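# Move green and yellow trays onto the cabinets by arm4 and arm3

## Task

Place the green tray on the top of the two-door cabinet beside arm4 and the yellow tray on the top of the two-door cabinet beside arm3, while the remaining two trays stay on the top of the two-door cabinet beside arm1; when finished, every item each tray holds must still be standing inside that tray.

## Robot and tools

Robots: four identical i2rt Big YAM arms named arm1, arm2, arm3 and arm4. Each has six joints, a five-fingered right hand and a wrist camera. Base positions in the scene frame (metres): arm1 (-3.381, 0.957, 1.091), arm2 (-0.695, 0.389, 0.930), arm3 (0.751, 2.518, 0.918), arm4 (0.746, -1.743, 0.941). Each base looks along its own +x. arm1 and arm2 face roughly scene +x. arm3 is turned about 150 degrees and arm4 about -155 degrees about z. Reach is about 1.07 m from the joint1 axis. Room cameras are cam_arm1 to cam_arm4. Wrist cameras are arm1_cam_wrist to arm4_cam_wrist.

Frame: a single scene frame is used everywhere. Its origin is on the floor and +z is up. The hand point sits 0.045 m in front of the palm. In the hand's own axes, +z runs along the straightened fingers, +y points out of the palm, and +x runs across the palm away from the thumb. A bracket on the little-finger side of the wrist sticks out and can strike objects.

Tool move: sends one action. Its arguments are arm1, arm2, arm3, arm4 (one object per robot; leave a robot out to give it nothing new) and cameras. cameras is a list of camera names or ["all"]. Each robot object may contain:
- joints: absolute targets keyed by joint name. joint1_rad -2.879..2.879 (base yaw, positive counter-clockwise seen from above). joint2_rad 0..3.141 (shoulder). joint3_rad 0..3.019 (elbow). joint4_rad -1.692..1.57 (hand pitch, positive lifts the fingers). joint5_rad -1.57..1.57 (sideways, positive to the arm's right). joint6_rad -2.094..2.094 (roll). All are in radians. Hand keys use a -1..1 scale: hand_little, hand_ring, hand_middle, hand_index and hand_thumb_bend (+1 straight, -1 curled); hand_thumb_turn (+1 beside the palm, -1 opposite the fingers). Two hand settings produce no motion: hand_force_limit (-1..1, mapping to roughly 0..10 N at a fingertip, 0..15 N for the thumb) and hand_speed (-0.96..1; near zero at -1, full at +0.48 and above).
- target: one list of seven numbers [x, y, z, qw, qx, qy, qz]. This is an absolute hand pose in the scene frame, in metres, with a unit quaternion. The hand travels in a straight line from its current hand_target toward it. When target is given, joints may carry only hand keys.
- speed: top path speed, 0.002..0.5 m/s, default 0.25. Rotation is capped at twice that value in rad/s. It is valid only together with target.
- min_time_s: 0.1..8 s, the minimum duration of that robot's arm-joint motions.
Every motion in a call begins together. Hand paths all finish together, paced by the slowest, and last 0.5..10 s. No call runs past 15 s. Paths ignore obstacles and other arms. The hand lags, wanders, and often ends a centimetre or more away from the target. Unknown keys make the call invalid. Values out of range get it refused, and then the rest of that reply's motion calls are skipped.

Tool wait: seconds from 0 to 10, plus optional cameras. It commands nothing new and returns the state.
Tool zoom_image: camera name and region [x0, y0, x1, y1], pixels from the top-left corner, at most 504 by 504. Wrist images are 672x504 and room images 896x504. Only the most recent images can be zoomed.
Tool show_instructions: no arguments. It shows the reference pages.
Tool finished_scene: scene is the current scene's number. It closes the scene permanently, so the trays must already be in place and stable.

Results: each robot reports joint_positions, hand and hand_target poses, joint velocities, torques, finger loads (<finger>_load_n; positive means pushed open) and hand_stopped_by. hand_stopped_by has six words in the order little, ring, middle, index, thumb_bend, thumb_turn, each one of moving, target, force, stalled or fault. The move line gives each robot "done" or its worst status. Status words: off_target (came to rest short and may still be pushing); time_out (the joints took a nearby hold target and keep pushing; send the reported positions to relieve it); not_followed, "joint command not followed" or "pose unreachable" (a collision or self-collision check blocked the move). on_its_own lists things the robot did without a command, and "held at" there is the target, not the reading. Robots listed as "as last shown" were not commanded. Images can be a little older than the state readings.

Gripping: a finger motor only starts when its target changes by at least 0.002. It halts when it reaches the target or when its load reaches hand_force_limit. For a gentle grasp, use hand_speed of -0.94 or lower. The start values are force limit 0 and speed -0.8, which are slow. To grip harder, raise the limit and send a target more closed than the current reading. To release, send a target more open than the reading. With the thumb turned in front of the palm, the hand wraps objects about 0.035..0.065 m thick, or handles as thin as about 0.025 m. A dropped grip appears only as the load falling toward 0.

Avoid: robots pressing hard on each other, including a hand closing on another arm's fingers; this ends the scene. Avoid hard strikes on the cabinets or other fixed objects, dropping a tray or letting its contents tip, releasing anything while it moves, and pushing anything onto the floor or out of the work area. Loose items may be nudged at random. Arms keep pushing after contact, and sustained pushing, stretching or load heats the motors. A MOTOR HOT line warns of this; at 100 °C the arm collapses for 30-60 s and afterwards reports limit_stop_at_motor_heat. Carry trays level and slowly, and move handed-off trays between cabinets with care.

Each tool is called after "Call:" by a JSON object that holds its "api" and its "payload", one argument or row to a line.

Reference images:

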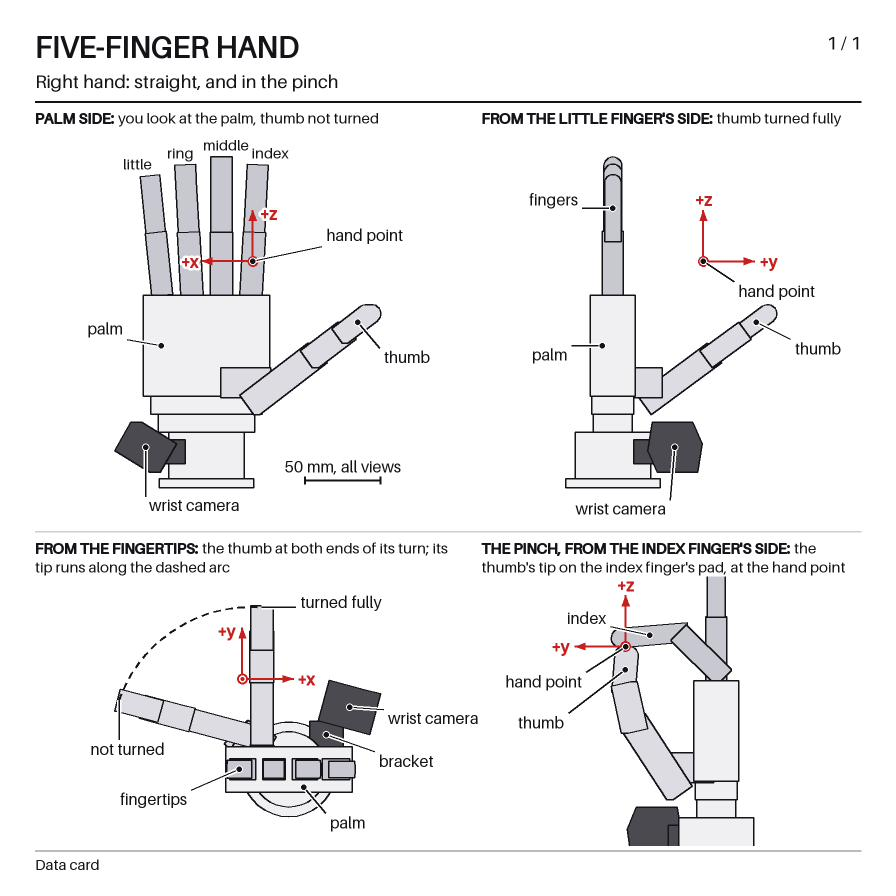

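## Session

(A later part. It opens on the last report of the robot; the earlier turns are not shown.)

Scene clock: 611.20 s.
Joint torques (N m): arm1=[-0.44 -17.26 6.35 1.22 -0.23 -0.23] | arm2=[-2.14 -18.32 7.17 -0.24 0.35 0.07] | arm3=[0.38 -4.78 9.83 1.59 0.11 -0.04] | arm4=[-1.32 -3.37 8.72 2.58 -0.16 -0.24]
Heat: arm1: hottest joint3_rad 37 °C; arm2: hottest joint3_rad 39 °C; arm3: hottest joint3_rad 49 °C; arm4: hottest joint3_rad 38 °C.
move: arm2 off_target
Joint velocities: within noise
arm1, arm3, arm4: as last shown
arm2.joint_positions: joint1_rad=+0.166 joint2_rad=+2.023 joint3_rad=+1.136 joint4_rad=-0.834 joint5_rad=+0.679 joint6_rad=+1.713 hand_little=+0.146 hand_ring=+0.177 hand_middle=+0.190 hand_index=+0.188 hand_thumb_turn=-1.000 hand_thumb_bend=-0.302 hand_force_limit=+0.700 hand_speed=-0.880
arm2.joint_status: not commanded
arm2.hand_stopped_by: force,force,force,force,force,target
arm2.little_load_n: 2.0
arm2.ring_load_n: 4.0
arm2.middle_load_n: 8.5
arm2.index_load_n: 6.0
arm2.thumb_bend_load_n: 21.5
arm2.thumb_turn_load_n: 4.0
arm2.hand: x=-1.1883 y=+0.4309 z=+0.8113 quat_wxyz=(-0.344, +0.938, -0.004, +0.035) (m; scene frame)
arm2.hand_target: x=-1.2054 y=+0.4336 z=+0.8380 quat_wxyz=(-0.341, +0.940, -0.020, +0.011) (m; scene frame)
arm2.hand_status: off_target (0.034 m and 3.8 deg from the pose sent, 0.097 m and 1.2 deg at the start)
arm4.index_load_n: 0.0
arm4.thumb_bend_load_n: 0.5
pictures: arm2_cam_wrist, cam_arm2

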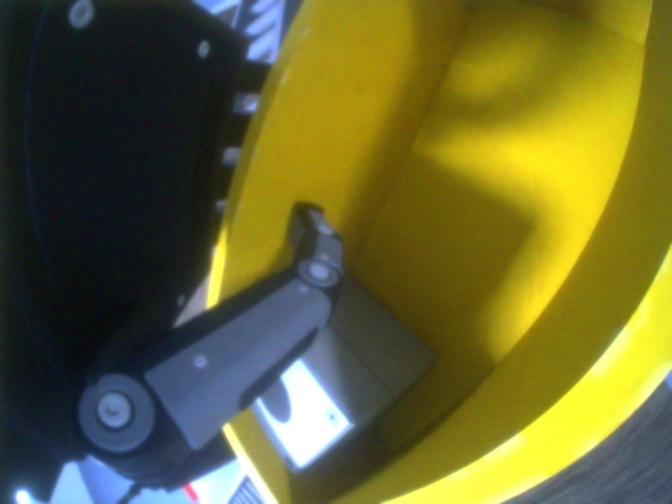

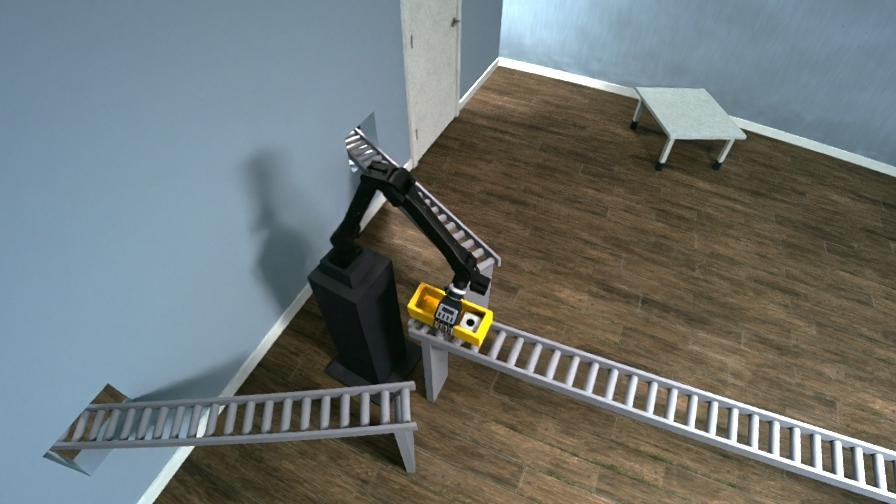

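Call:
{"api": "move", "payload": {
  "arm2": {"target": [-1.18, 0.44, 0.99, 0.3419, -0.9394, 0.0246, -0.009], "speed": 0.12},
  "cameras": ["cam_arm2"]
}}

Call:
{"api": "move", "payload": {
  "arm2": {"target": [-1.04, 0.81, 1.0, 0.3319, -0.9118, -0.2274, 0.0828], "speed": 0.12},
  "cameras": ["cam_arm2", "arm2_cam_wrist"]
}}

Scene clock: 619.67 s.
Joint torques (N m): arm1=[-0.44 -17.26 6.37 1.21 -0.23 -0.24] | arm2=[-2.2 -17.03 12.55 -0.27 0.47 0.04] | arm3=[0.44 -4.84 9.81 1.59 0.11 -0.04] | arm4=[-1.49 -2.84 8.64 2.33 -0.12 -0.29]
Heat: arm1: hottest joint3_rad 37 °C; arm2: hottest joint3_rad 39 °C; arm3: hottest joint3_rad 49 °C; arm4: hottest joint3_rad 38 °C.
move: arm2 off_target
Joint velocities: within noise
arm1, arm3, arm4: as last shown
arm2.joint_positions: joint1_rad=+0.158 joint2_rad=+1.711 joint3_rad=+1.126 joint4_rad=-1.145 joint5_rad=+0.679 joint6_rad=+1.711 hand_little=+0.146 hand_ring=+0.177 hand_middle=+0.190 hand_index=+0.188 hand_thumb_turn=-1.000 hand_thumb_bend=-0.302 hand_force_limit=+0.700 hand_speed=-0.880
arm2.joint_status: not commanded
arm2.hand_stopped_by: force,force,force,force,force,target
arm2.little_load_n: 2.0
arm2.ring_load_n: 4.0
arm2.middle_load_n: 9.0
arm2.index_load_n: 6.0
arm2.thumb_bend_load_n: 21.5
arm2.thumb_turn_load_n: 4.0
arm2.hand: x=-1.1570 y=+0.4351 z=+0.9512 quat_wxyz=(-0.344, +0.938, -0.006, +0.041) (m; scene frame)
arm2.hand_target: x=-1.1839 y=+0.4394 z=+0.9900 quat_wxyz=(-0.342, +0.939, -0.026, +0.002) (m; scene frame)
arm2.hand_status: off_target (0.045 m and 4.3 deg from the pose sent, 0.179 m and 3.8 deg at the start)
arm4.thumb_bend_load_n: 0.0
pictures: cam_arm2

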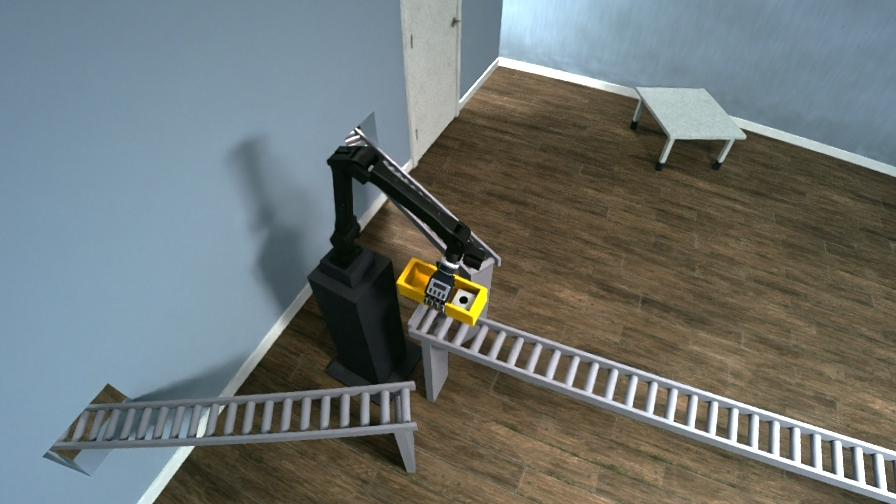

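Scene clock: 624.20 s.
Joint torques (N m): arm1=[-0.38 -17.32 6.37 1.22 -0.22 -0.24] | arm2=[-1.26 -14.1 15.15 2.4 -0.16 0.01] | arm3=[0.38 -4.84 9.81 1.58 0.11 -0.03] | arm4=[-1.44 -3.19 8.7 2.48 -0.14 -0.29]
Heat: arm1: hottest joint3_rad 37 °C; arm2: hottest joint3_rad 41 °C; arm3: hottest joint3_rad 49 °C; arm4: hottest joint3_rad 38 °C.
move: arm2 off_target
Joint velocities: within noise
arm1, arm3, arm4: as last shown
arm2.joint_positions: joint1_rad=-0.821 joint2_rad=+1.581 joint3_rad=+0.942 joint4_rad=-0.386 joint5_rad=+0.108 joint6_rad=+0.134 hand_little=+0.146 hand_ring=+0.177 hand_middle=+0.190 hand_index=+0.188 hand_thumb_turn=-1.000 hand_thumb_bend=-0.302 hand_force_limit=+0.700 hand_speed=-0.880
arm2.joint_status: not commanded
arm2.hand_stopped_by: force,force,force,force,force,target
arm2.little_load_n: 1.5
arm2.ring_load_n: 4.0
arm2.middle_load_n: 9.0
arm2.index_load_n: 5.5
arm2.thumb_bend_load_n: 21.5
arm2.thumb_turn_load_n: 4.0
arm2.hand: x=-1.0121 y=+0.7671 z=+0.9537 quat_wxyz=(-0.274, +0.930, +0.238, -0.053) (m; scene frame)
arm2.hand_target: x=-1.0381 y=+0.8045 z=+1.0004 quat_wxyz=(-0.328, +0.913, +0.227, -0.079) (m; scene frame)
arm2.hand_status: off_target (0.069 m and 7.8 deg from the pose sent, 0.396 m and 30.5 deg at the start)
arm3.little_load_n: -0.5
pictures: arm2_cam_wrist, cam_arm2

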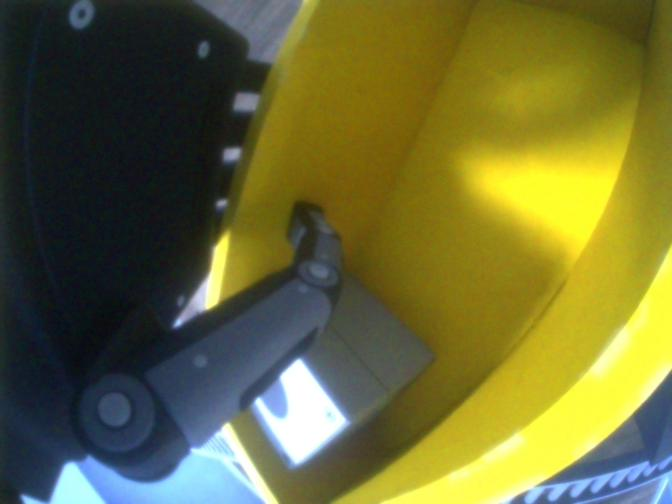

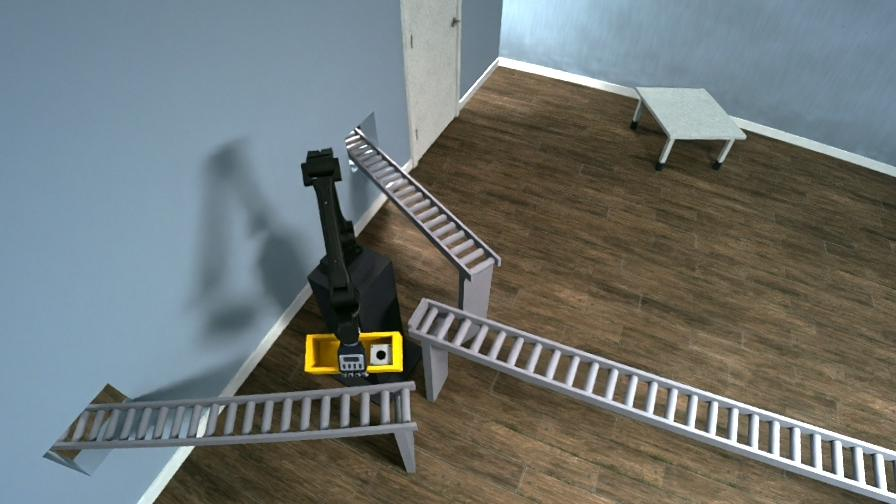

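Call:
{"api": "zoom_image", "payload": {
  "camera": "cam_arm2",
  "region": [270, 310, 430, 480]
}}

Call:
{"api": "zoom_image", "payload": {
  "camera": "arm2_cam_wrist",
  "region": [0, 300, 300, 504]
}}

Scaled by 2.965 from the camera's 896x504 image, which has a finer 1280x720 frame.

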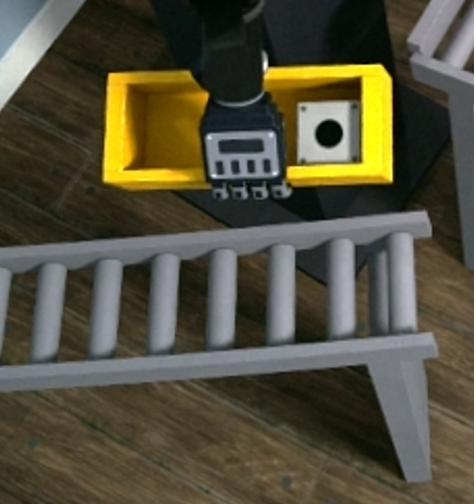

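Scaled by 1.680 from the camera's 672x504 image, which has a finer 960x720 frame.

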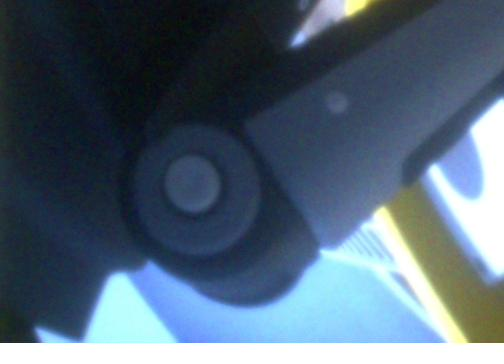

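Call:
{"api": "move", "payload": {
  "arm2": {"target": [-1.055, 0.868, 0.94, 0.3292, -0.9044, -0.2551, 0.0928], "speed": 0.1},
  "cameras": ["cam_arm2", "arm2_cam_wrist"]
}}

Call:
{"api": "zoom_image", "payload": {
  "camera": "cam_arm2",
  "region": [270, 310, 430, 480]
}}

Scene clock: 632.53 s.
Joint torques (N m): arm1=[-0.32 -17.32 6.34 1.24 -0.23 -0.24] | arm2=[-2.9 -16.21 14.12 2.66 -0.36 0.02] | arm3=[0.5 -4.78 9.84 1.58 0.11 -0.03] | arm4=[-1.44 -3.14 8.84 2.55 -0.14 -0.29]
Heat: arm1: hottest joint3_rad 37 °C; arm2: hottest joint3_rad 45 °C; arm3: hottest joint3_rad 49 °C; arm4: hottest joint3_rad 38 °C.
move: arm2 off_target
Joint velocities: within noise
arm1, arm3, arm4: as last shown
arm2.joint_positions: joint1_rad=-0.874 joint2_rad=+1.803 joint3_rad=+1.044 joint4_rad=-0.254 joint5_rad=+0.034 joint6_rad=+0.045 hand_little=+0.146 hand_ring=+0.177 hand_middle=+0.190 hand_index=+0.188 hand_thumb_turn=-1.000 hand_thumb_bend=-0.302 hand_force_limit=+0.700 hand_speed=-0.880
arm2.joint_status: not commanded
arm2.hand_stopped_by: force,force,force,force,force,target
arm2.little_load_n: 2.0
arm2.ring_load_n: 3.5
arm2.middle_load_n: 9.0
arm2.index_load_n: 6.0
arm2.thumb_bend_load_n: 21.5
arm2.thumb_turn_load_n: 4.0
arm2.hand: x=-1.0280 y=+0.8206 z=+0.8948 quat_wxyz=(-0.271, +0.923, +0.264, -0.069) (m; scene frame)
arm2.hand_target: x=-1.0524 y=+0.8633 z=+0.9406 quat_wxyz=(-0.328, +0.905, +0.254, -0.092) (m; scene frame)
arm2.hand_status: off_target (0.071 m and 7.6 deg from the pose sent, 0.111 m and 8.6 deg at the start)
arm3.little_load_n: 0.0
pictures: arm2_cam_wrist, cam_arm2

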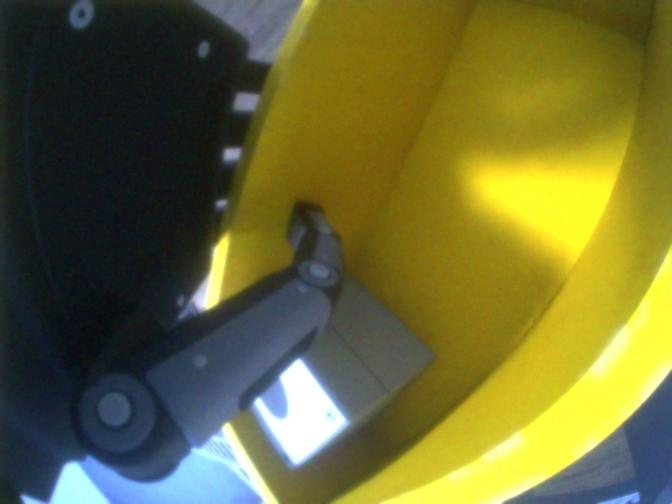

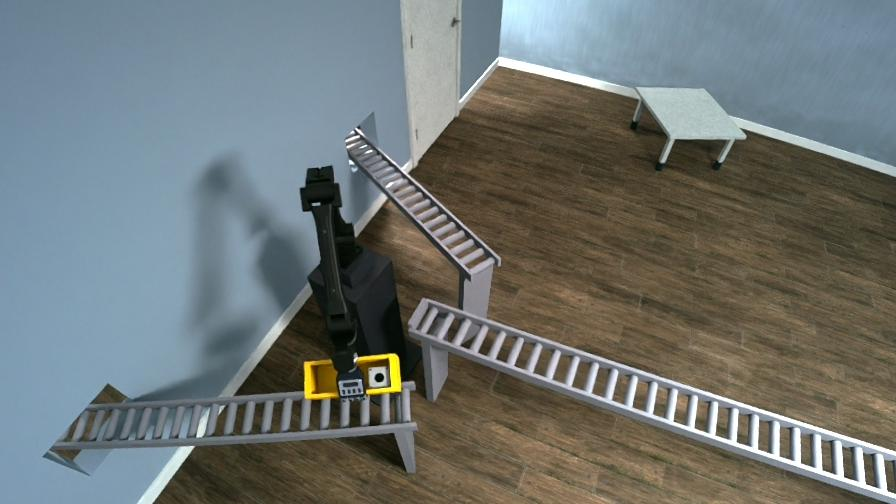

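Scaled by 2.965 from the camera's 896x504 image, which has a finer 1280x720 frame.

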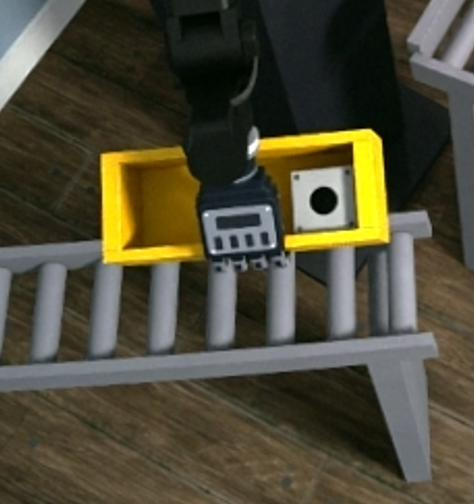

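Call:
{"api": "move", "payload": {
  "cameras": ["cam_arm2"]
}}

Call:
{"api": "zoom_image", "payload": {
  "camera": "cam_arm2",
  "region": [270, 310, 430, 480]
}}

Scene clock: 640.87 s.
Joint torques (N m): arm1=[-0.38 -17.32 6.37 1.22 -0.22 -0.24] | arm2=[-2.61 -16.38 14.32 2.51 -0.43 0.01] | arm3=[0.5 -4.84 9.81 1.58 0.11 -0.04] | arm4=[-1.38 -3.19 8.58 2.55 -0.13 -0.31]
Heat: arm1: hottest joint3_rad 37 °C; arm2: hottest joint3_rad 45 °C; arm3: hottest joint3_rad 49 °C; arm4: hottest joint3_rad 38 °C.
Joint velocities: within noise
arm1.joint_positions: joint1_rad=+1.553 joint2_rad=+1.892 joint3_rad=+1.094 joint4_rad=+0.041 joint5_rad=-0.016 joint6_rad=-0.005 hand_little=+0.450 hand_ring=+0.450 hand_middle=+0.450 hand_index=+0.450 hand_thumb_turn=-1.000 hand_thumb_bend=+0.250 hand_force_limit=+0.200 hand_speed=-0.700
arm1.joint_status: not commanded
arm1.hand_stopped_by: target,target,target,target,target,target
arm1.little_load_n: 0.0
arm1.ring_load_n: 0.0
arm1.middle_load_n: 0.0
arm1.index_load_n: 0.0
arm1.thumb_bend_load_n: 0.0
arm1.thumb_turn_load_n: 0.0
arm1.hand: x=-3.3675 y=+0.3311 z=+1.0558 quat_wxyz=(-0.002, +0.008, +0.919, -0.394) (m; scene frame)
arm1.hand_target: x=-3.3724 y=+0.3377 z=+1.0501 quat_wxyz=(-0.006, +0.003, +0.924, -0.383) (m; scene frame)
arm1.hand_status: not commanded
arm2.joint_positions: joint1_rad=-0.874 joint2_rad=+1.803 joint3_rad=+1.045 joint4_rad=-0.254 joint5_rad=+0.033 joint6_rad=+0.044 hand_little=+0.146 hand_ring=+0.177 hand_middle=+0.190 hand_index=+0.188 hand_thumb_turn=-1.000 hand_thumb_bend=-0.302 hand_force_limit=+0.700 hand_speed=-0.880
arm2.joint_status: not commanded
arm2.hand_stopped_by: force,force,force,force,force,target
arm2.little_load_n: 2.0
arm2.ring_load_n: 4.0
arm2.middle_load_n: 9.0
arm2.index_load_n: 6.0
arm2.thumb_bend_load_n: 21.0
arm2.thumb_turn_load_n: 4.0
arm2.hand: x=-1.0285 y=+0.8211 z=+0.8953 quat_wxyz=(-0.271, +0.923, +0.265, -0.070) (m; scene frame)
arm2.hand_target: x=-1.0528 y=+0.8635 z=+0.9410 quat_wxyz=(-0.328, +0.905, +0.255, -0.093) (m; scene frame)
arm2.hand_status: off_target (0.070 m and 7.5 deg from the pose sent, 0.111 m and 8.6 deg at the start)
arm3.joint_positions: joint1_rad=-0.620 joint2_rad=+0.962 joint3_rad=+1.046 joint4_rad=-1.162 joint5_rad=-0.003 joint6_rad=-1.243 hand_little=+1.000 hand_ring=+1.000 hand_middle=+1.000 hand_index=+1.000 hand_thumb_turn=+1.000 hand_thumb_bend=+1.000 hand_force_limit=+0.000 hand_speed=-0.800
arm3.joint_status: not commanded
arm3.hand_stopped_by: target,target,target,target,target,target
arm3.little_load_n: 0.0
arm3.ring_load_n: 0.0
arm3.middle_load_n: 0.0
arm3.index_load_n: 0.0
arm3.thumb_bend_load_n: 0.0
arm3.thumb_turn_load_n: 0.0
arm3.hand: x=+1.0658 y=+2.4322 z=+1.1733 quat_wxyz=(-0.034, +0.945, -0.213, +0.247) (m; scene frame)
arm3.hand_target: x=+1.0720 y=+2.4306 z=+1.1706 quat_wxyz=(-0.032, +0.945, -0.207, +0.251) (m; scene frame)
arm3.hand_status: not commanded
arm4.joint_positions: joint1_rad=-0.150 joint2_rad=+0.963 joint3_rad=+1.058 joint4_rad=-1.162 joint5_rad=+0.005 joint6_rad=-1.237 hand_little=+1.000 hand_ring=+1.000 hand_middle=+1.000 hand_index=+1.000 hand_thumb_turn=+1.000 hand_thumb_bend=+1.000 hand_force_limit=+0.000 hand_speed=-0.800
arm4.joint_status: not commanded
arm4.hand_stopped_by: target,target,target,target,target,target
arm4.little_load_n: 0.0
arm4.ring_load_n: 0.0
arm4.middle_load_n: 0.0
arm4.index_load_n: 0.0
arm4.thumb_bend_load_n: 0.0
arm4.thumb_turn_load_n: 0.0
arm4.hand: x=+0.9923 y=-1.9648 z=+1.1989 quat_wxyz=(+0.032, +0.868, -0.430, +0.248) (m; scene frame)
arm4.hand_target: x=+0.9956 y=-1.9671 z=+1.1905 quat_wxyz=(+0.032, +0.872, -0.422, +0.246) (m; scene frame)
arm4.hand_status: not commanded
pictures: cam_arm2

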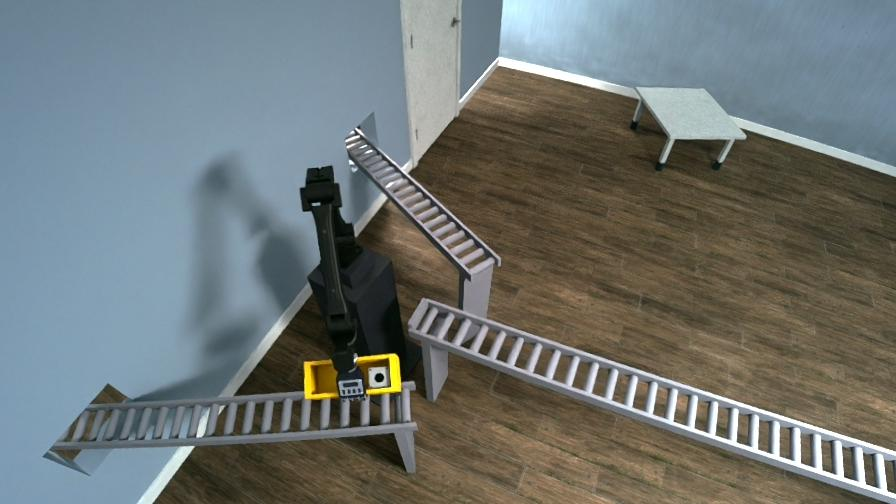

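Scaled by 2.965 from the camera's 896x504 image, which has a finer 1280x720 frame.

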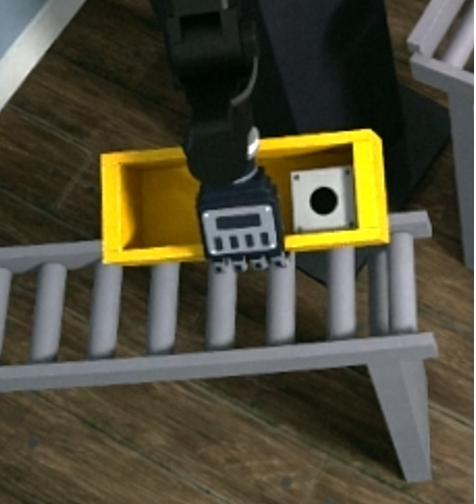

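Call:
{"api": "move", "payload": {
  "arm2": {"target": [-1.076, 0.907, 0.895, 0.3292, -0.9044, -0.2551, 0.0928], "speed": 0.1},
  "cameras": ["cam_arm2"]
}}

Call:
{"api": "zoom_image", "payload": {
  "camera": "cam_arm2",
  "region": [270, 310, 430, 480]
}}

Scene clock: 649.23 s.
Joint torques (N m): arm1=[-0.38 -17.2 6.37 1.25 -0.22 -0.24] | arm2=[-2.73 -18.08 13.56 2.44 -0.42 0.09] | arm3=[0.38 -4.84 9.83 1.58 0.12 -0.04] | arm4=[-1.85 -2.84 8.76 2.55 -0.15 -0.31]
Heat: arm1: hottest joint3_rad 37 °C; arm2: hottest joint3_rad 46 °C; arm3: hottest joint3_rad 49 °C; arm4: hottest joint3_rad 38 °C.
move: arm2 off_target
Joint velocities: within noise
arm1, arm3, arm4: as last shown
arm2.joint_positions: joint1_rad=-0.881 joint2_rad=+1.971 joint3_rad=+1.160 joint4_rad=-0.199 joint5_rad=+0.030 joint6_rad=+0.038 hand_little=+0.146 hand_ring=+0.177 hand_middle=+0.190 hand_index=+0.188 hand_thumb_turn=-1.000 hand_thumb_bend=-0.302 hand_force_limit=+0.700 hand_speed=-0.880
arm2.joint_status: not commanded
arm2.hand_stopped_by: force,force,force,force,force,target
arm2.little_load_n: 1.5
arm2.ring_load_n: 4.0
arm2.middle_load_n: 9.0
arm2.index_load_n: 6.0
arm2.thumb_bend_load_n: 21.5
arm2.thumb_turn_load_n: 4.0
arm2.hand: x=-1.0504 y=+0.8591 z=+0.8514 quat_wxyz=(-0.273, +0.922, +0.265, -0.070) (m; scene frame)
arm2.hand_target: x=-1.0737 y=+0.9029 z=+0.8969 quat_wxyz=(-0.329, +0.904, +0.255, -0.092) (m; scene frame)
arm2.hand_status: off_target (0.070 m and 7.3 deg from the pose sent, 0.098 m and 7.5 deg at the start)
pictures: cam_arm2

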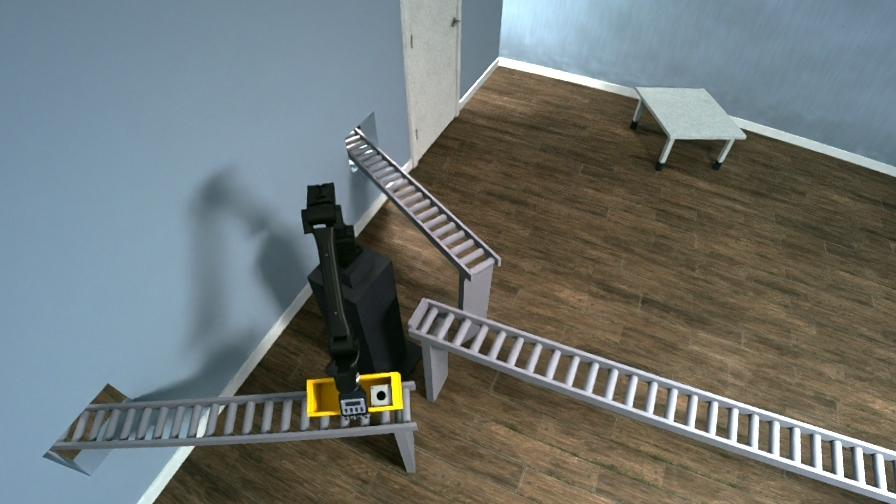

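Scaled by 2.965 from the camera's 896x504 image, which has a finer 1280x720 frame.

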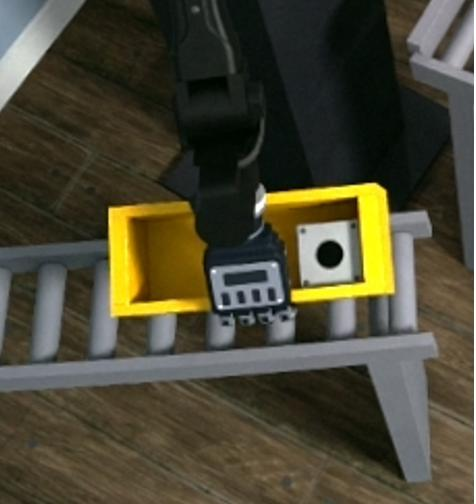

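Call:
{"api": "move", "payload": {
  "arm2": {"target": [-1.081, 0.917, 0.845, 0.3292, -0.9044, -0.2551, 0.0928], "speed": 0.1},
  "cameras": ["cam_arm2"]
}}

Call:
{"api": "zoom_image", "payload": {
  "camera": "cam_arm2",
  "region": [270, 310, 430, 480]
}}

Scene clock: 652.57 s.
Joint torques (N m): arm1=[-0.38 -17.32 6.35 1.24 -0.23 -0.24] | arm2=[-2.84 -19.84 12.49 2.52 -0.39 0.03] | arm3=[0.44 -4.84 9.81 1.59 0.11 -0.04] | arm4=[-1.49 -2.67 8.8 2.55 -0.2 -0.27]
Heat: arm1: hottest joint3_rad 37 °C; arm2: hottest joint3_rad 47 °C; arm3: hottest joint3_rad 49 °C; arm4: hottest joint3_rad 38 °C.
move: arm2 off_target
Joint velocities: within noise
arm1, arm3, arm4: as last shown
arm2.joint_positions: joint1_rad=-0.882 joint2_rad=+2.090 joint3_rad=+1.188 joint4_rad=-0.105 joint5_rad=+0.028 joint6_rad=+0.035 hand_little=+0.146 hand_ring=+0.177 hand_middle=+0.190 hand_index=+0.188 hand_thumb_turn=-1.000 hand_thumb_bend=-0.302 hand_force_limit=+0.700 hand_speed=-0.880
arm2.joint_status: not commanded
arm2.hand_stopped_by: force,force,force,force,force,target
arm2.little_load_n: 2.0
arm2.ring_load_n: 3.5
arm2.middle_load_n: 8.5
arm2.index_load_n: 6.0
arm2.thumb_bend_load_n: 21.0
arm2.thumb_turn_load_n: 4.0
arm2.hand: x=-1.0556 y=+0.8690 z=+0.8013 quat_wxyz=(-0.273, +0.922, +0.266, -0.071) (m; scene frame)
arm2.hand_target: x=-1.0790 y=+0.9137 z=+0.8469 quat_wxyz=(-0.329, +0.904, +0.255, -0.092) (m; scene frame)
arm2.hand_status: off_target (0.070 m and 7.3 deg from the pose sent, 0.066 m and 7.3 deg at the start)
pictures: cam_arm2

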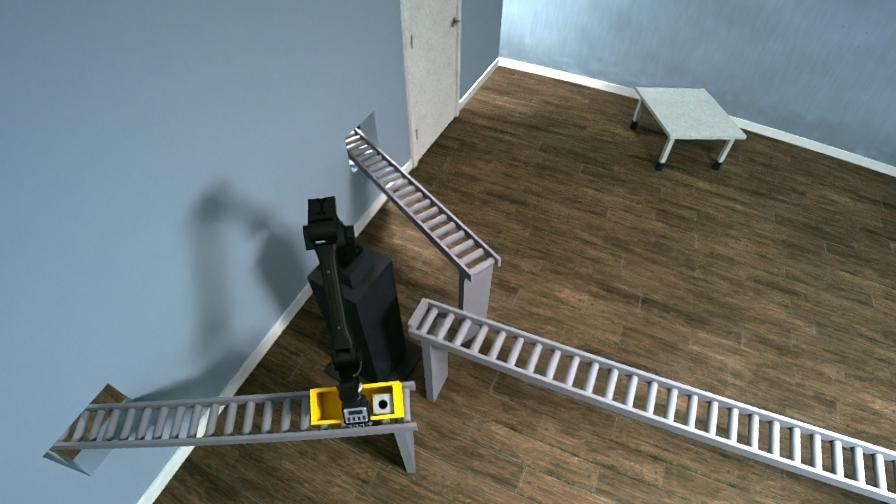

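Scaled by 2.965 from the camera's 896x504 image, which has a finer 1280x720 frame.

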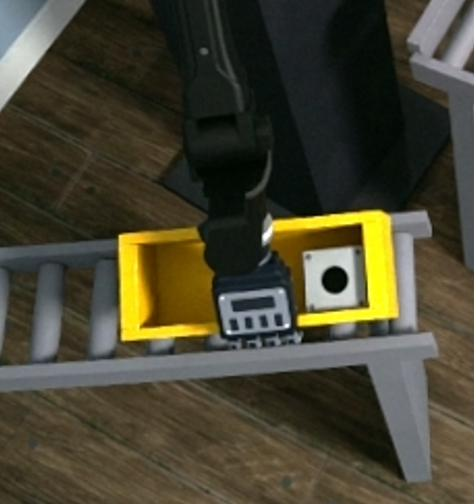

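Call:
{"api": "zoom_image", "payload": {
  "camera": "cam_arm2",
  "region": [300, 365, 420, 445]
}}

Scaled by 4.200 from the camera's 896x504 image, which has a finer 1280x720 frame.

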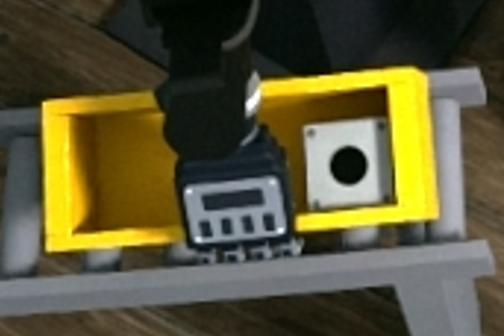

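Call:
{"api": "move", "payload": {
  "cameras": ["arm2_cam_wrist"]
}}

Scene clock: 662.90 s.
Joint torques (N m): arm1=[-0.32 -17.32 6.38 1.22 -0.22 -0.24] | arm2=[-2.37 -19.72 12.52 2.5 -0.4 -0.01] | arm3=[0.44 -4.78 9.84 1.58 0.12 -0.04] | arm4=[-1.49 -3.43 8.62 2.55 -0.15 -0.27]
Heat: arm1: hottest joint3_rad 37 °C; arm2: hottest joint3_rad 48 °C; arm3: hottest joint3_rad 49 °C; arm4: hottest joint3_rad 38 °C.
Joint velocities: within noise
arm1.joint_positions: joint1_rad=+1.553 joint2_rad=+1.892 joint3_rad=+1.094 joint4_rad=+0.041 joint5_rad=-0.016 joint6_rad=-0.005 hand_little=+0.450 hand_ring=+0.450 hand_middle=+0.450 hand_index=+0.450 hand_thumb_turn=-1.000 hand_thumb_bend=+0.250 hand_force_limit=+0.200 hand_speed=-0.700
arm1.joint_status: not commanded
arm1.hand_stopped_by: target,target,target,target,target,target
arm1.little_load_n: 0.0
arm1.ring_load_n: 0.0
arm1.middle_load_n: -0.5
arm1.index_load_n: 0.0
arm1.thumb_bend_load_n: 0.0
arm1.thumb_turn_load_n: 0.0
arm1.hand: x=-3.3675 y=+0.3311 z=+1.0558 quat_wxyz=(-0.002, +0.008, +0.919, -0.394) (m; scene frame)
arm1.hand_target: x=-3.3724 y=+0.3377 z=+1.0501 quat_wxyz=(-0.006, +0.003, +0.924, -0.383) (m; scene frame)
arm1.hand_status: not commanded
arm2.joint_positions: joint1_rad=-0.882 joint2_rad=+2.090 joint3_rad=+1.188 joint4_rad=-0.105 joint5_rad=+0.028 joint6_rad=+0.035 hand_little=+0.146 hand_ring=+0.177 hand_middle=+0.190 hand_index=+0.188 hand_thumb_turn=-1.000 hand_thumb_bend=-0.302 hand_force_limit=+0.700 hand_speed=-0.880
arm2.joint_status: not commanded
arm2.hand_stopped_by: force,force,force,force,force,target
arm2.little_load_n: 2.0
arm2.ring_load_n: 4.0
arm2.middle_load_n: 9.0
arm2.index_load_n: 5.5
arm2.thumb_bend_load_n: 21.0
arm2.thumb_turn_load_n: 4.0
arm2.hand: x=-1.0556 y=+0.8690 z=+0.8013 quat_wxyz=(-0.273, +0.922, +0.266, -0.071) (m; scene frame)
arm2.hand_target: x=-1.0790 y=+0.9137 z=+0.8469 quat_wxyz=(-0.329, +0.904, +0.255, -0.092) (m; scene frame)
arm2.hand_status: off_target (0.070 m and 7.3 deg from the pose sent, 0.066 m and 7.3 deg at the start)
arm3.joint_positions: joint1_rad=-0.620 joint2_rad=+0.962 joint3_rad=+1.046 joint4_rad=-1.162 joint5_rad=-0.003 joint6_rad=-1.243 hand_little=+1.000 hand_ring=+1.000 hand_middle=+1.000 hand_index=+1.000 hand_thumb_turn=+1.000 hand_thumb_bend=+1.000 hand_force_limit=+0.000 hand_speed=-0.800
arm3.joint_status: not commanded
arm3.hand_stopped_by: target,target,target,target,target,target
arm3.little_load_n: 0.0
arm3.ring_load_n: 0.0
arm3.middle_load_n: 0.0
arm3.index_load_n: 0.0
arm3.thumb_bend_load_n: 0.0
arm3.thumb_turn_load_n: -0.5
arm3.hand: x=+1.0658 y=+2.4322 z=+1.1733 quat_wxyz=(-0.034, +0.945, -0.213, +0.247) (m; scene frame)
arm3.hand_target: x=+1.0720 y=+2.4306 z=+1.1706 quat_wxyz=(-0.032, +0.945, -0.207, +0.251) (m; scene frame)
arm3.hand_status: not commanded
arm4.joint_positions: joint1_rad=-0.150 joint2_rad=+0.963 joint3_rad=+1.058 joint4_rad=-1.162 joint5_rad=+0.005 joint6_rad=-1.237 hand_little=+1.000 hand_ring=+1.000 hand_middle=+1.000 hand_index=+1.000 hand_thumb_turn=+1.000 hand_thumb_bend=+1.000 hand_force_limit=+0.000 hand_speed=-0.800
arm4.joint_status: not commanded
arm4.hand_stopped_by: target,target,target,target,target,target
arm4.little_load_n: 0.0
arm4.ring_load_n: 0.0
arm4.middle_load_n: 0.0
arm4.index_load_n: 0.0
arm4.thumb_bend_load_n: 0.0
arm4.thumb_turn_load_n: 0.0
arm4.hand: x=+0.9923 y=-1.9648 z=+1.1989 quat_wxyz=(+0.032, +0.868, -0.430, +0.248) (m; scene frame)
arm4.hand_target: x=+0.9956 y=-1.9671 z=+1.1905 quat_wxyz=(+0.032, +0.872, -0.422, +0.246) (m; scene frame)
arm4.hand_status: not commanded
pictures: arm2_cam_wrist

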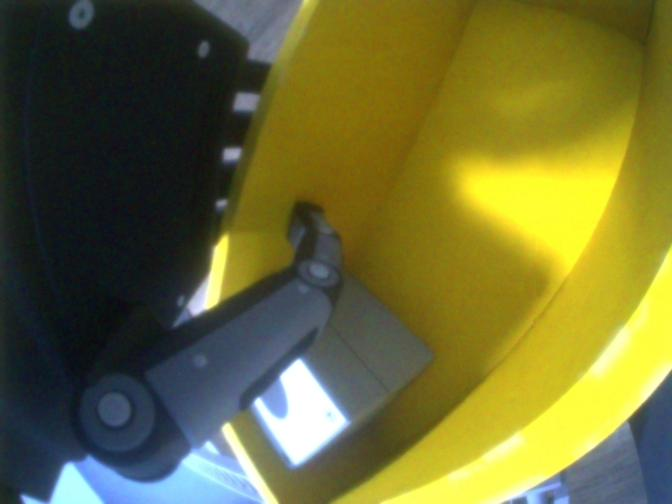

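Call:
{"api": "move", "payload": {
  "arm2": {"target": [-1.078, 0.913, 0.815, 0.3292, -0.9044, -0.2551, 0.0928], "speed": 0.06},
  "cameras": ["cam_arm2"]
}}

Call:
{"api": "zoom_image", "payload": {
  "camera": "cam_arm2",
  "region": [300, 365, 420, 445]
}}

Scene clock: 666.93 s.
Joint torques (N m): arm1=[-0.44 -17.38 6.37 1.22 -0.22 -0.24] | arm2=[-2.73 -19.55 10.85 2.62 -0.44 0.02] | arm3=[0.5 -4.78 9.83 1.59 0.11 -0.04] | arm4=[-1.26 -3.25 8.69 2.45 -0.17 -0.28]
Heat: arm1: hottest joint3_rad 37 °C; arm2: hottest joint3_rad 48 °C; arm3: hottest joint3_rad 49 °C; arm4: hottest joint3_rad 38 °C.
move: arm2 off_target
Joint velocities: within noise
arm1, arm3, arm4: as last shown
arm1.middle_load_n: 0.0
arm2.joint_positions: joint1_rad=-0.882 joint2_rad=+2.144 joint3_rad=+1.188 joint4_rad=-0.038 joint5_rad=+0.028 joint6_rad=+0.035 hand_little=+0.146 hand_ring=+0.177 hand_middle=+0.190 hand_index=+0.188 hand_thumb_turn=-1.000 hand_thumb_bend=-0.302 hand_force_limit=+0.700 hand_speed=-0.880
arm2.joint_status: not commanded
arm2.hand_stopped_by: force,force,force,force,force,target
arm2.little_load_n: 2.0
arm2.ring_load_n: 3.5
arm2.middle_load_n: 9.0
arm2.index_load_n: 6.0
arm2.thumb_bend_load_n: 21.5
arm2.thumb_turn_load_n: 4.0
arm2.hand: x=-1.0570 y=+0.8715 z=+0.7767 quat_wxyz=(-0.280, +0.920, +0.265, -0.073) (m; scene frame)
arm2.hand_target: x=-1.0766 y=+0.9108 z=+0.8161 quat_wxyz=(-0.329, +0.905, +0.255, -0.092) (m; scene frame)
arm2.hand_status: off_target (0.060 m and 6.5 deg from the pose sent, 0.051 m and 7.3 deg at the start)
arm3.thumb_turn_load_n: 0.0
pictures: cam_arm2

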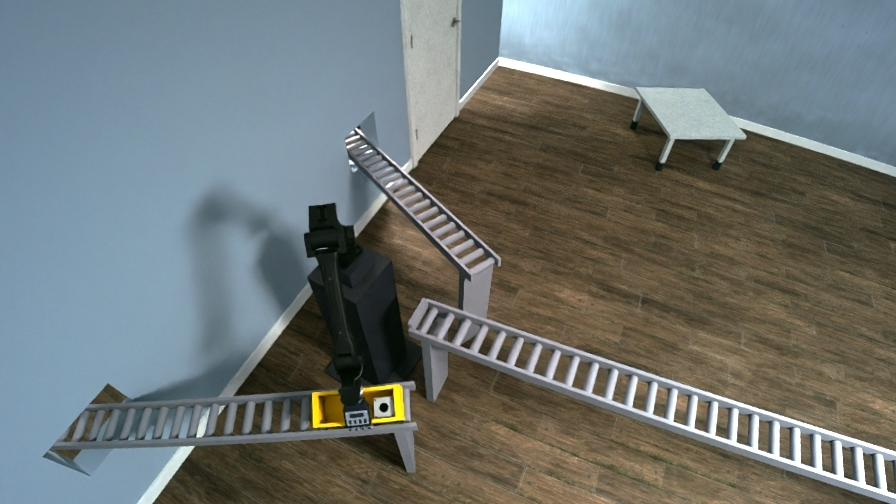

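Scaled by 4.200 from the camera's 896x504 image, which has a finer 1280x720 frame.

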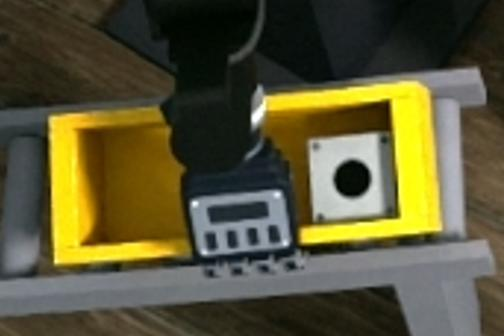

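Call:
{"api": "move", "payload": {
  "arm2": {"target": [-1.078, 0.912, 0.79, 0.3292, -0.9044, -0.2551, 0.0928], "speed": 0.05},
  "cameras": ["cam_arm2"]
}}

Call:
{"api": "zoom_image", "payload": {
  "camera": "cam_arm2",
  "region": [300, 365, 420, 445]
}}

Scene clock: 671.13 s.
Joint torques (N m): arm1=[-0.38 -17.26 6.35 1.21 -0.22 -0.24] | arm2=[-2.96 -19.72 10.44 2.69 -0.33 0.05] | arm3=[0.44 -4.72 9.83 1.58 0.11 -0.04] | arm4=[-1.03 -2.78 8.76 2.37 -0.13 -0.3]
Heat: arm1: hottest joint3_rad 37 °C; arm2: hottest joint3_rad 48 °C; arm3: hottest joint3_rad 49 °C; arm4: hottest joint3_rad 38 °C.
move: arm2 off_target
Joint velocities: within noise
arm1, arm3, arm4: as last shown
arm2.joint_positions: joint1_rad=-0.882 joint2_rad=+2.193 joint3_rad=+1.188 joint4_rad=+0.011 joint5_rad=+0.028 joint6_rad=+0.035 hand_little=+0.146 hand_ring=+0.177 hand_middle=+0.190 hand_index=+0.188 hand_thumb_turn=-1.000 hand_thumb_bend=-0.302 hand_force_limit=+0.700 hand_speed=-0.880
arm2.joint_status: not commanded
arm2.hand_stopped_by: force,force,force,force,force,target
arm2.little_load_n: 2.0
arm2.ring_load_n: 4.0
arm2.middle_load_n: 9.0
arm2.index_load_n: 6.0
arm2.thumb_bend_load_n: 21.5
arm2.thumb_turn_load_n: 3.5
arm2.hand: x=-1.0558 y=+0.8701 z=+0.7530 quat_wxyz=(-0.280, +0.920, +0.265, -0.073) (m; scene frame)
arm2.hand_target: x=-1.0765 y=+0.9096 z=+0.7912 quat_wxyz=(-0.329, +0.905, +0.255, -0.092) (m; scene frame)
arm2.hand_status: off_target (0.060 m and 6.5 deg from the pose sent, 0.048 m and 6.5 deg at the start)
arm3.middle_load_n: 0.5
pictures: cam_arm2

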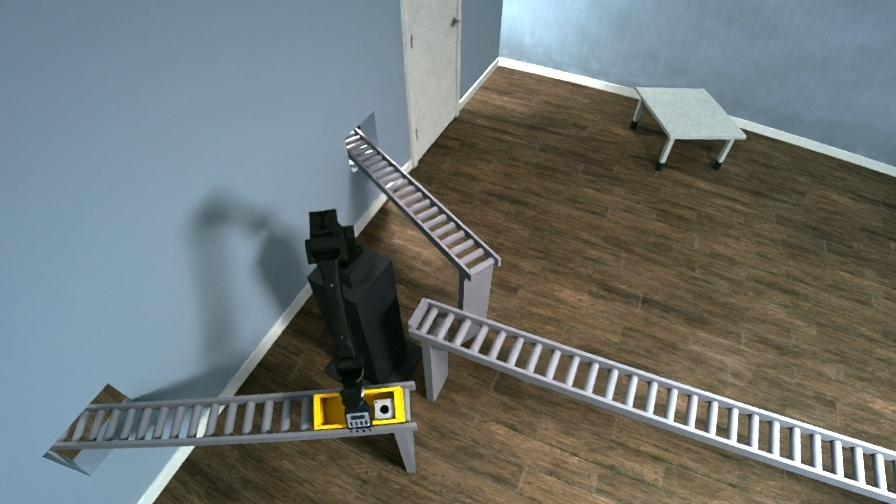

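Scaled by 4.200 from the camera's 896x504 image, which has a finer 1280x720 frame.

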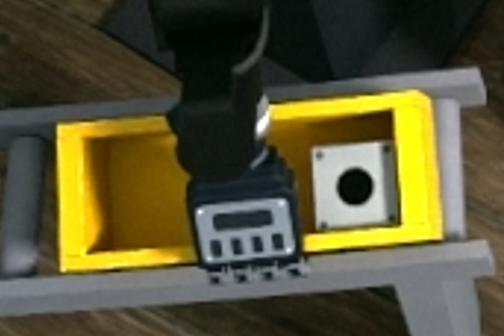

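Call:
{"api": "move", "payload": {
  "arm2": {"target": [-1.078, 0.911, 0.765, 0.3292, -0.9044, -0.2551, 0.0928], "speed": 0.05},
  "cameras": ["cam_arm2"]
}}

Call:
{"api": "zoom_image", "payload": {
  "camera": "cam_arm2",
  "region": [300, 365, 420, 445]
}}

Scene clock: 673.80 s.
Joint torques (N m): arm1=[-0.44 -17.32 6.35 1.22 -0.22 -0.24] | arm2=[-2.32 -17.03 10.4 2.5 -0.31 0.06] | arm3=[0.5 -4.78 9.83 1.58 0.11 -0.04] | arm4=[-1.2 -3.14 8.61 2.39 -0.15 -0.31]
Heat: arm1: hottest joint3_rad 37 °C; arm2: hottest joint3_rad 48 °C; arm3: hottest joint3_rad 49 °C; arm4: hottest joint3_rad 38 °C.
move: arm2 off_target
Joint velocities: within noise
arm1, arm3, arm4: as last shown
arm2.joint_positions: joint1_rad=-0.884 joint2_rad=+2.208 joint3_rad=+1.192 joint4_rad=+0.059 joint5_rad=+0.027 joint6_rad=+0.035 hand_little=+0.146 hand_ring=+0.177 hand_middle=+0.190 hand_index=+0.188 hand_thumb_turn=-1.000 hand_thumb_bend=-0.302 hand_force_limit=+0.700 hand_speed=-0.880
arm2.joint_status: not commanded
arm2.hand_stopped_by: force,force,force,force,force,target
arm2.little_load_n: 2.5
arm2.ring_load_n: 3.5
arm2.middle_load_n: 7.0
arm2.index_load_n: 4.5
arm2.thumb_bend_load_n: 21.0
arm2.thumb_turn_load_n: 3.5
arm2.hand: x=-1.0609 y=+0.8787 z=+0.7504 quat_wxyz=(-0.296, +0.915, +0.263, -0.079) (m; scene frame)
arm2.hand_target: x=-1.0768 y=+0.9104 z=+0.7668 quat_wxyz=(-0.330, +0.904, +0.254, -0.092) (m; scene frame)
arm2.hand_status: off_target (0.039 m and 4.4 deg from the pose sent, 0.048 m and 6.5 deg at the start)
arm3.middle_load_n: -0.5
pictures: cam_arm2

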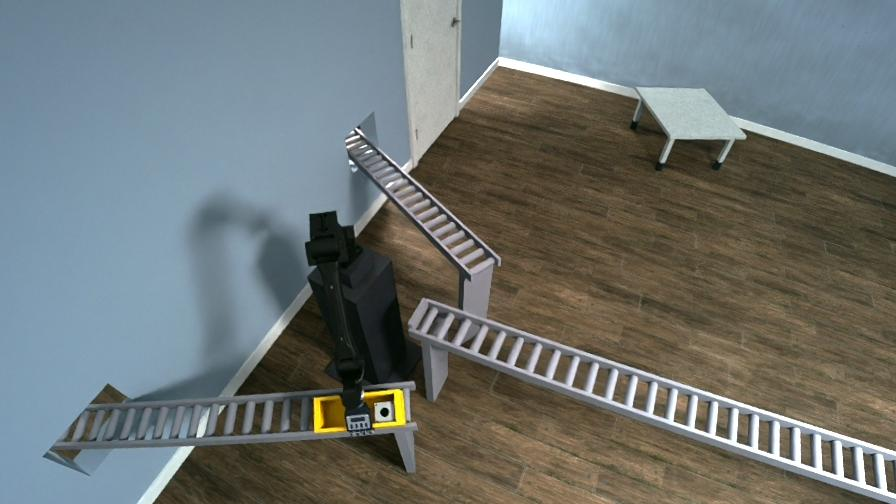

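Scaled by 4.200 from the camera's 896x504 image, which has a finer 1280x720 frame.

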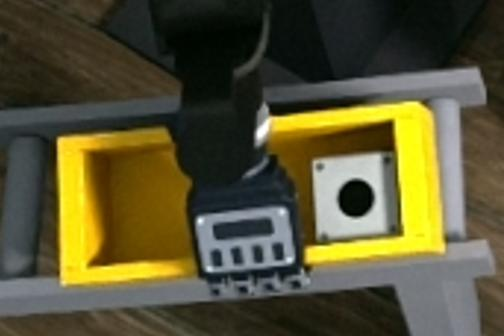

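Call:
{"api": "move", "payload": {
  "arm2": {"target": [-1.076, 0.911, 0.805, 0.3292, -0.9044, -0.2551, 0.0928], "speed": 0.1}
}}

Call:
{"api": "move", "payload": {
  "arm2": {"target": [-1.064, 0.886, 0.80, 0.3292, -0.9044, -0.2551, 0.0928], "speed": 0.1},
  "cameras": ["cam_arm2"]
}}

Call:
{"api": "zoom_image", "payload": {
  "camera": "cam_arm2",
  "region": [300, 365, 420, 445]
}}

Scene clock: 677.57 s.
Joint torques (N m): arm1=[-0.44 -17.38 6.38 1.22 -0.22 -0.23] | arm2=[-2.61 -22.48 9.61 1.07 -0.33 0.04] | arm3=[0.44 -4.78 9.81 1.57 0.11 -0.03] | arm4=[-1.55 -3.14 8.75 2.41 -0.17 -0.27]
Heat: arm1: hottest joint3_rad 37 °C; arm2: hottest joint3_rad 48 °C; arm3: hottest joint3_rad 49 °C; arm4: hottest joint3_rad 38 °C.
move: arm2 off_target
Joint velocities: within noise
arm1, arm3, arm4: as last shown
arm1.little_load_n: -0.5
arm2.joint_positions: joint1_rad=-0.884 joint2_rad=+2.195 joint3_rad=+1.192 joint4_rad=+0.030 joint5_rad=+0.027 joint6_rad=+0.035 hand_little=+0.146 hand_ring=+0.177 hand_middle=+0.190 hand_index=+0.188 hand_thumb_turn=-1.000 hand_thumb_bend=-0.302 hand_force_limit=+0.700 hand_speed=-0.880
arm2.joint_status: not commanded
arm2.hand_stopped_by: force,force,force,force,force,target
arm2.little_load_n: 2.0
arm2.ring_load_n: 4.0
arm2.middle_load_n: 9.0
arm2.index_load_n: 6.0
arm2.thumb_bend_load_n: 21.5
arm2.thumb_turn_load_n: 4.0
arm2.hand: x=-1.0592 y=+0.8761 z=+0.7555 quat_wxyz=(-0.289, +0.917, +0.264, -0.077) (m; scene frame)
arm2.hand_target: x=-1.0755 y=+0.9094 z=+0.8034 quat_wxyz=(-0.329, +0.905, +0.255, -0.092) (m; scene frame)
arm2.hand_status: off_target (0.063 m and 5.2 deg from the pose sent, 0.065 m and 4.4 deg at the start)
arm3.middle_load_n: 0.0
pictures: none

Scene clock: 678.87 s.
Joint torques (N m): arm1=[-0.32 -17.32 6.37 1.22 -0.23 -0.24] | arm2=[-1.79 -21.42 7.56 2.56 -0.26 0.09] | arm3=[0.5 -4.72 9.83 1.58 0.11 -0.04] | arm4=[-1.03 -3.08 8.72 2.55 -0.19 -0.29]
Heat: arm1: hottest joint3_rad 37 °C; arm2: hottest joint3_rad 48 °C; arm3: hottest joint3_rad 49 °C; arm4: hottest joint3_rad 38 °C.
move: arm2 off_target
Joint velocities: within noise
arm1, arm3, arm4: as last shown
arm1.little_load_n: 0.0
arm2.joint_positions: joint1_rad=-0.884 joint2_rad=+2.156 joint3_rad=+1.128 joint4_rad=+0.044 joint5_rad=+0.027 joint6_rad=+0.035 hand_little=+0.146 hand_ring=+0.177 hand_middle=+0.190 hand_index=+0.188 hand_thumb_turn=-1.000 hand_thumb_bend=-0.302 hand_force_limit=+0.700 hand_speed=-0.880
arm2.joint_status: not commanded
arm2.hand_stopped_by: force,force,force,force,force,target
arm2.little_load_n: 2.0
arm2.ring_load_n: 4.0
arm2.middle_load_n: 9.0
arm2.index_load_n: 6.0
arm2.thumb_bend_load_n: 21.5
arm2.thumb_turn_load_n: 3.5
arm2.hand: x=-1.0467 y=+0.8578 z=+0.7592 quat_wxyz=(-0.284, +0.919, +0.264, -0.075) (m; scene frame)
arm2.hand_target: x=-1.0640 y=+0.8859 z=+0.8006 quat_wxyz=(-0.330, +0.904, +0.255, -0.093) (m; scene frame)
arm2.hand_status: off_target (0.053 m and 5.9 deg from the pose sent, 0.046 m and 5.2 deg at the start)
pictures: cam_arm2

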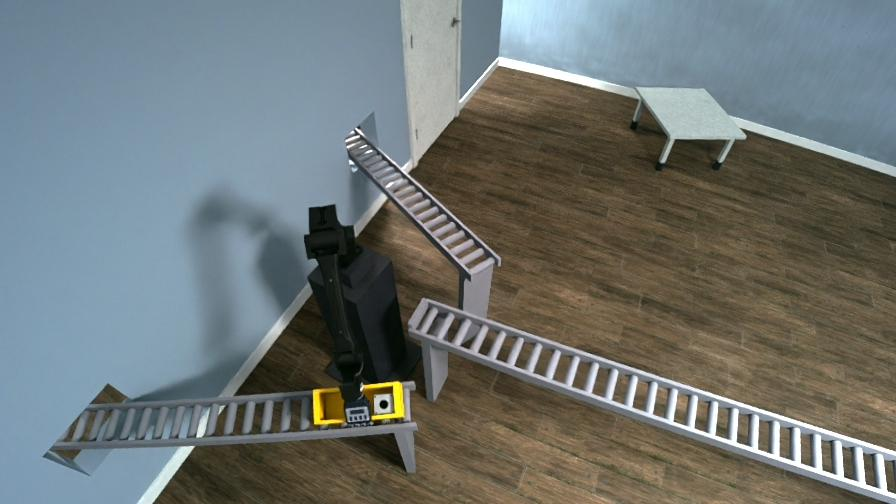

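Scaled by 4.200 from the camera's 896x504 image, which has a finer 1280x720 frame.

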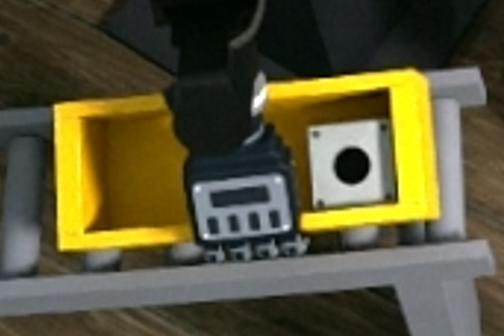

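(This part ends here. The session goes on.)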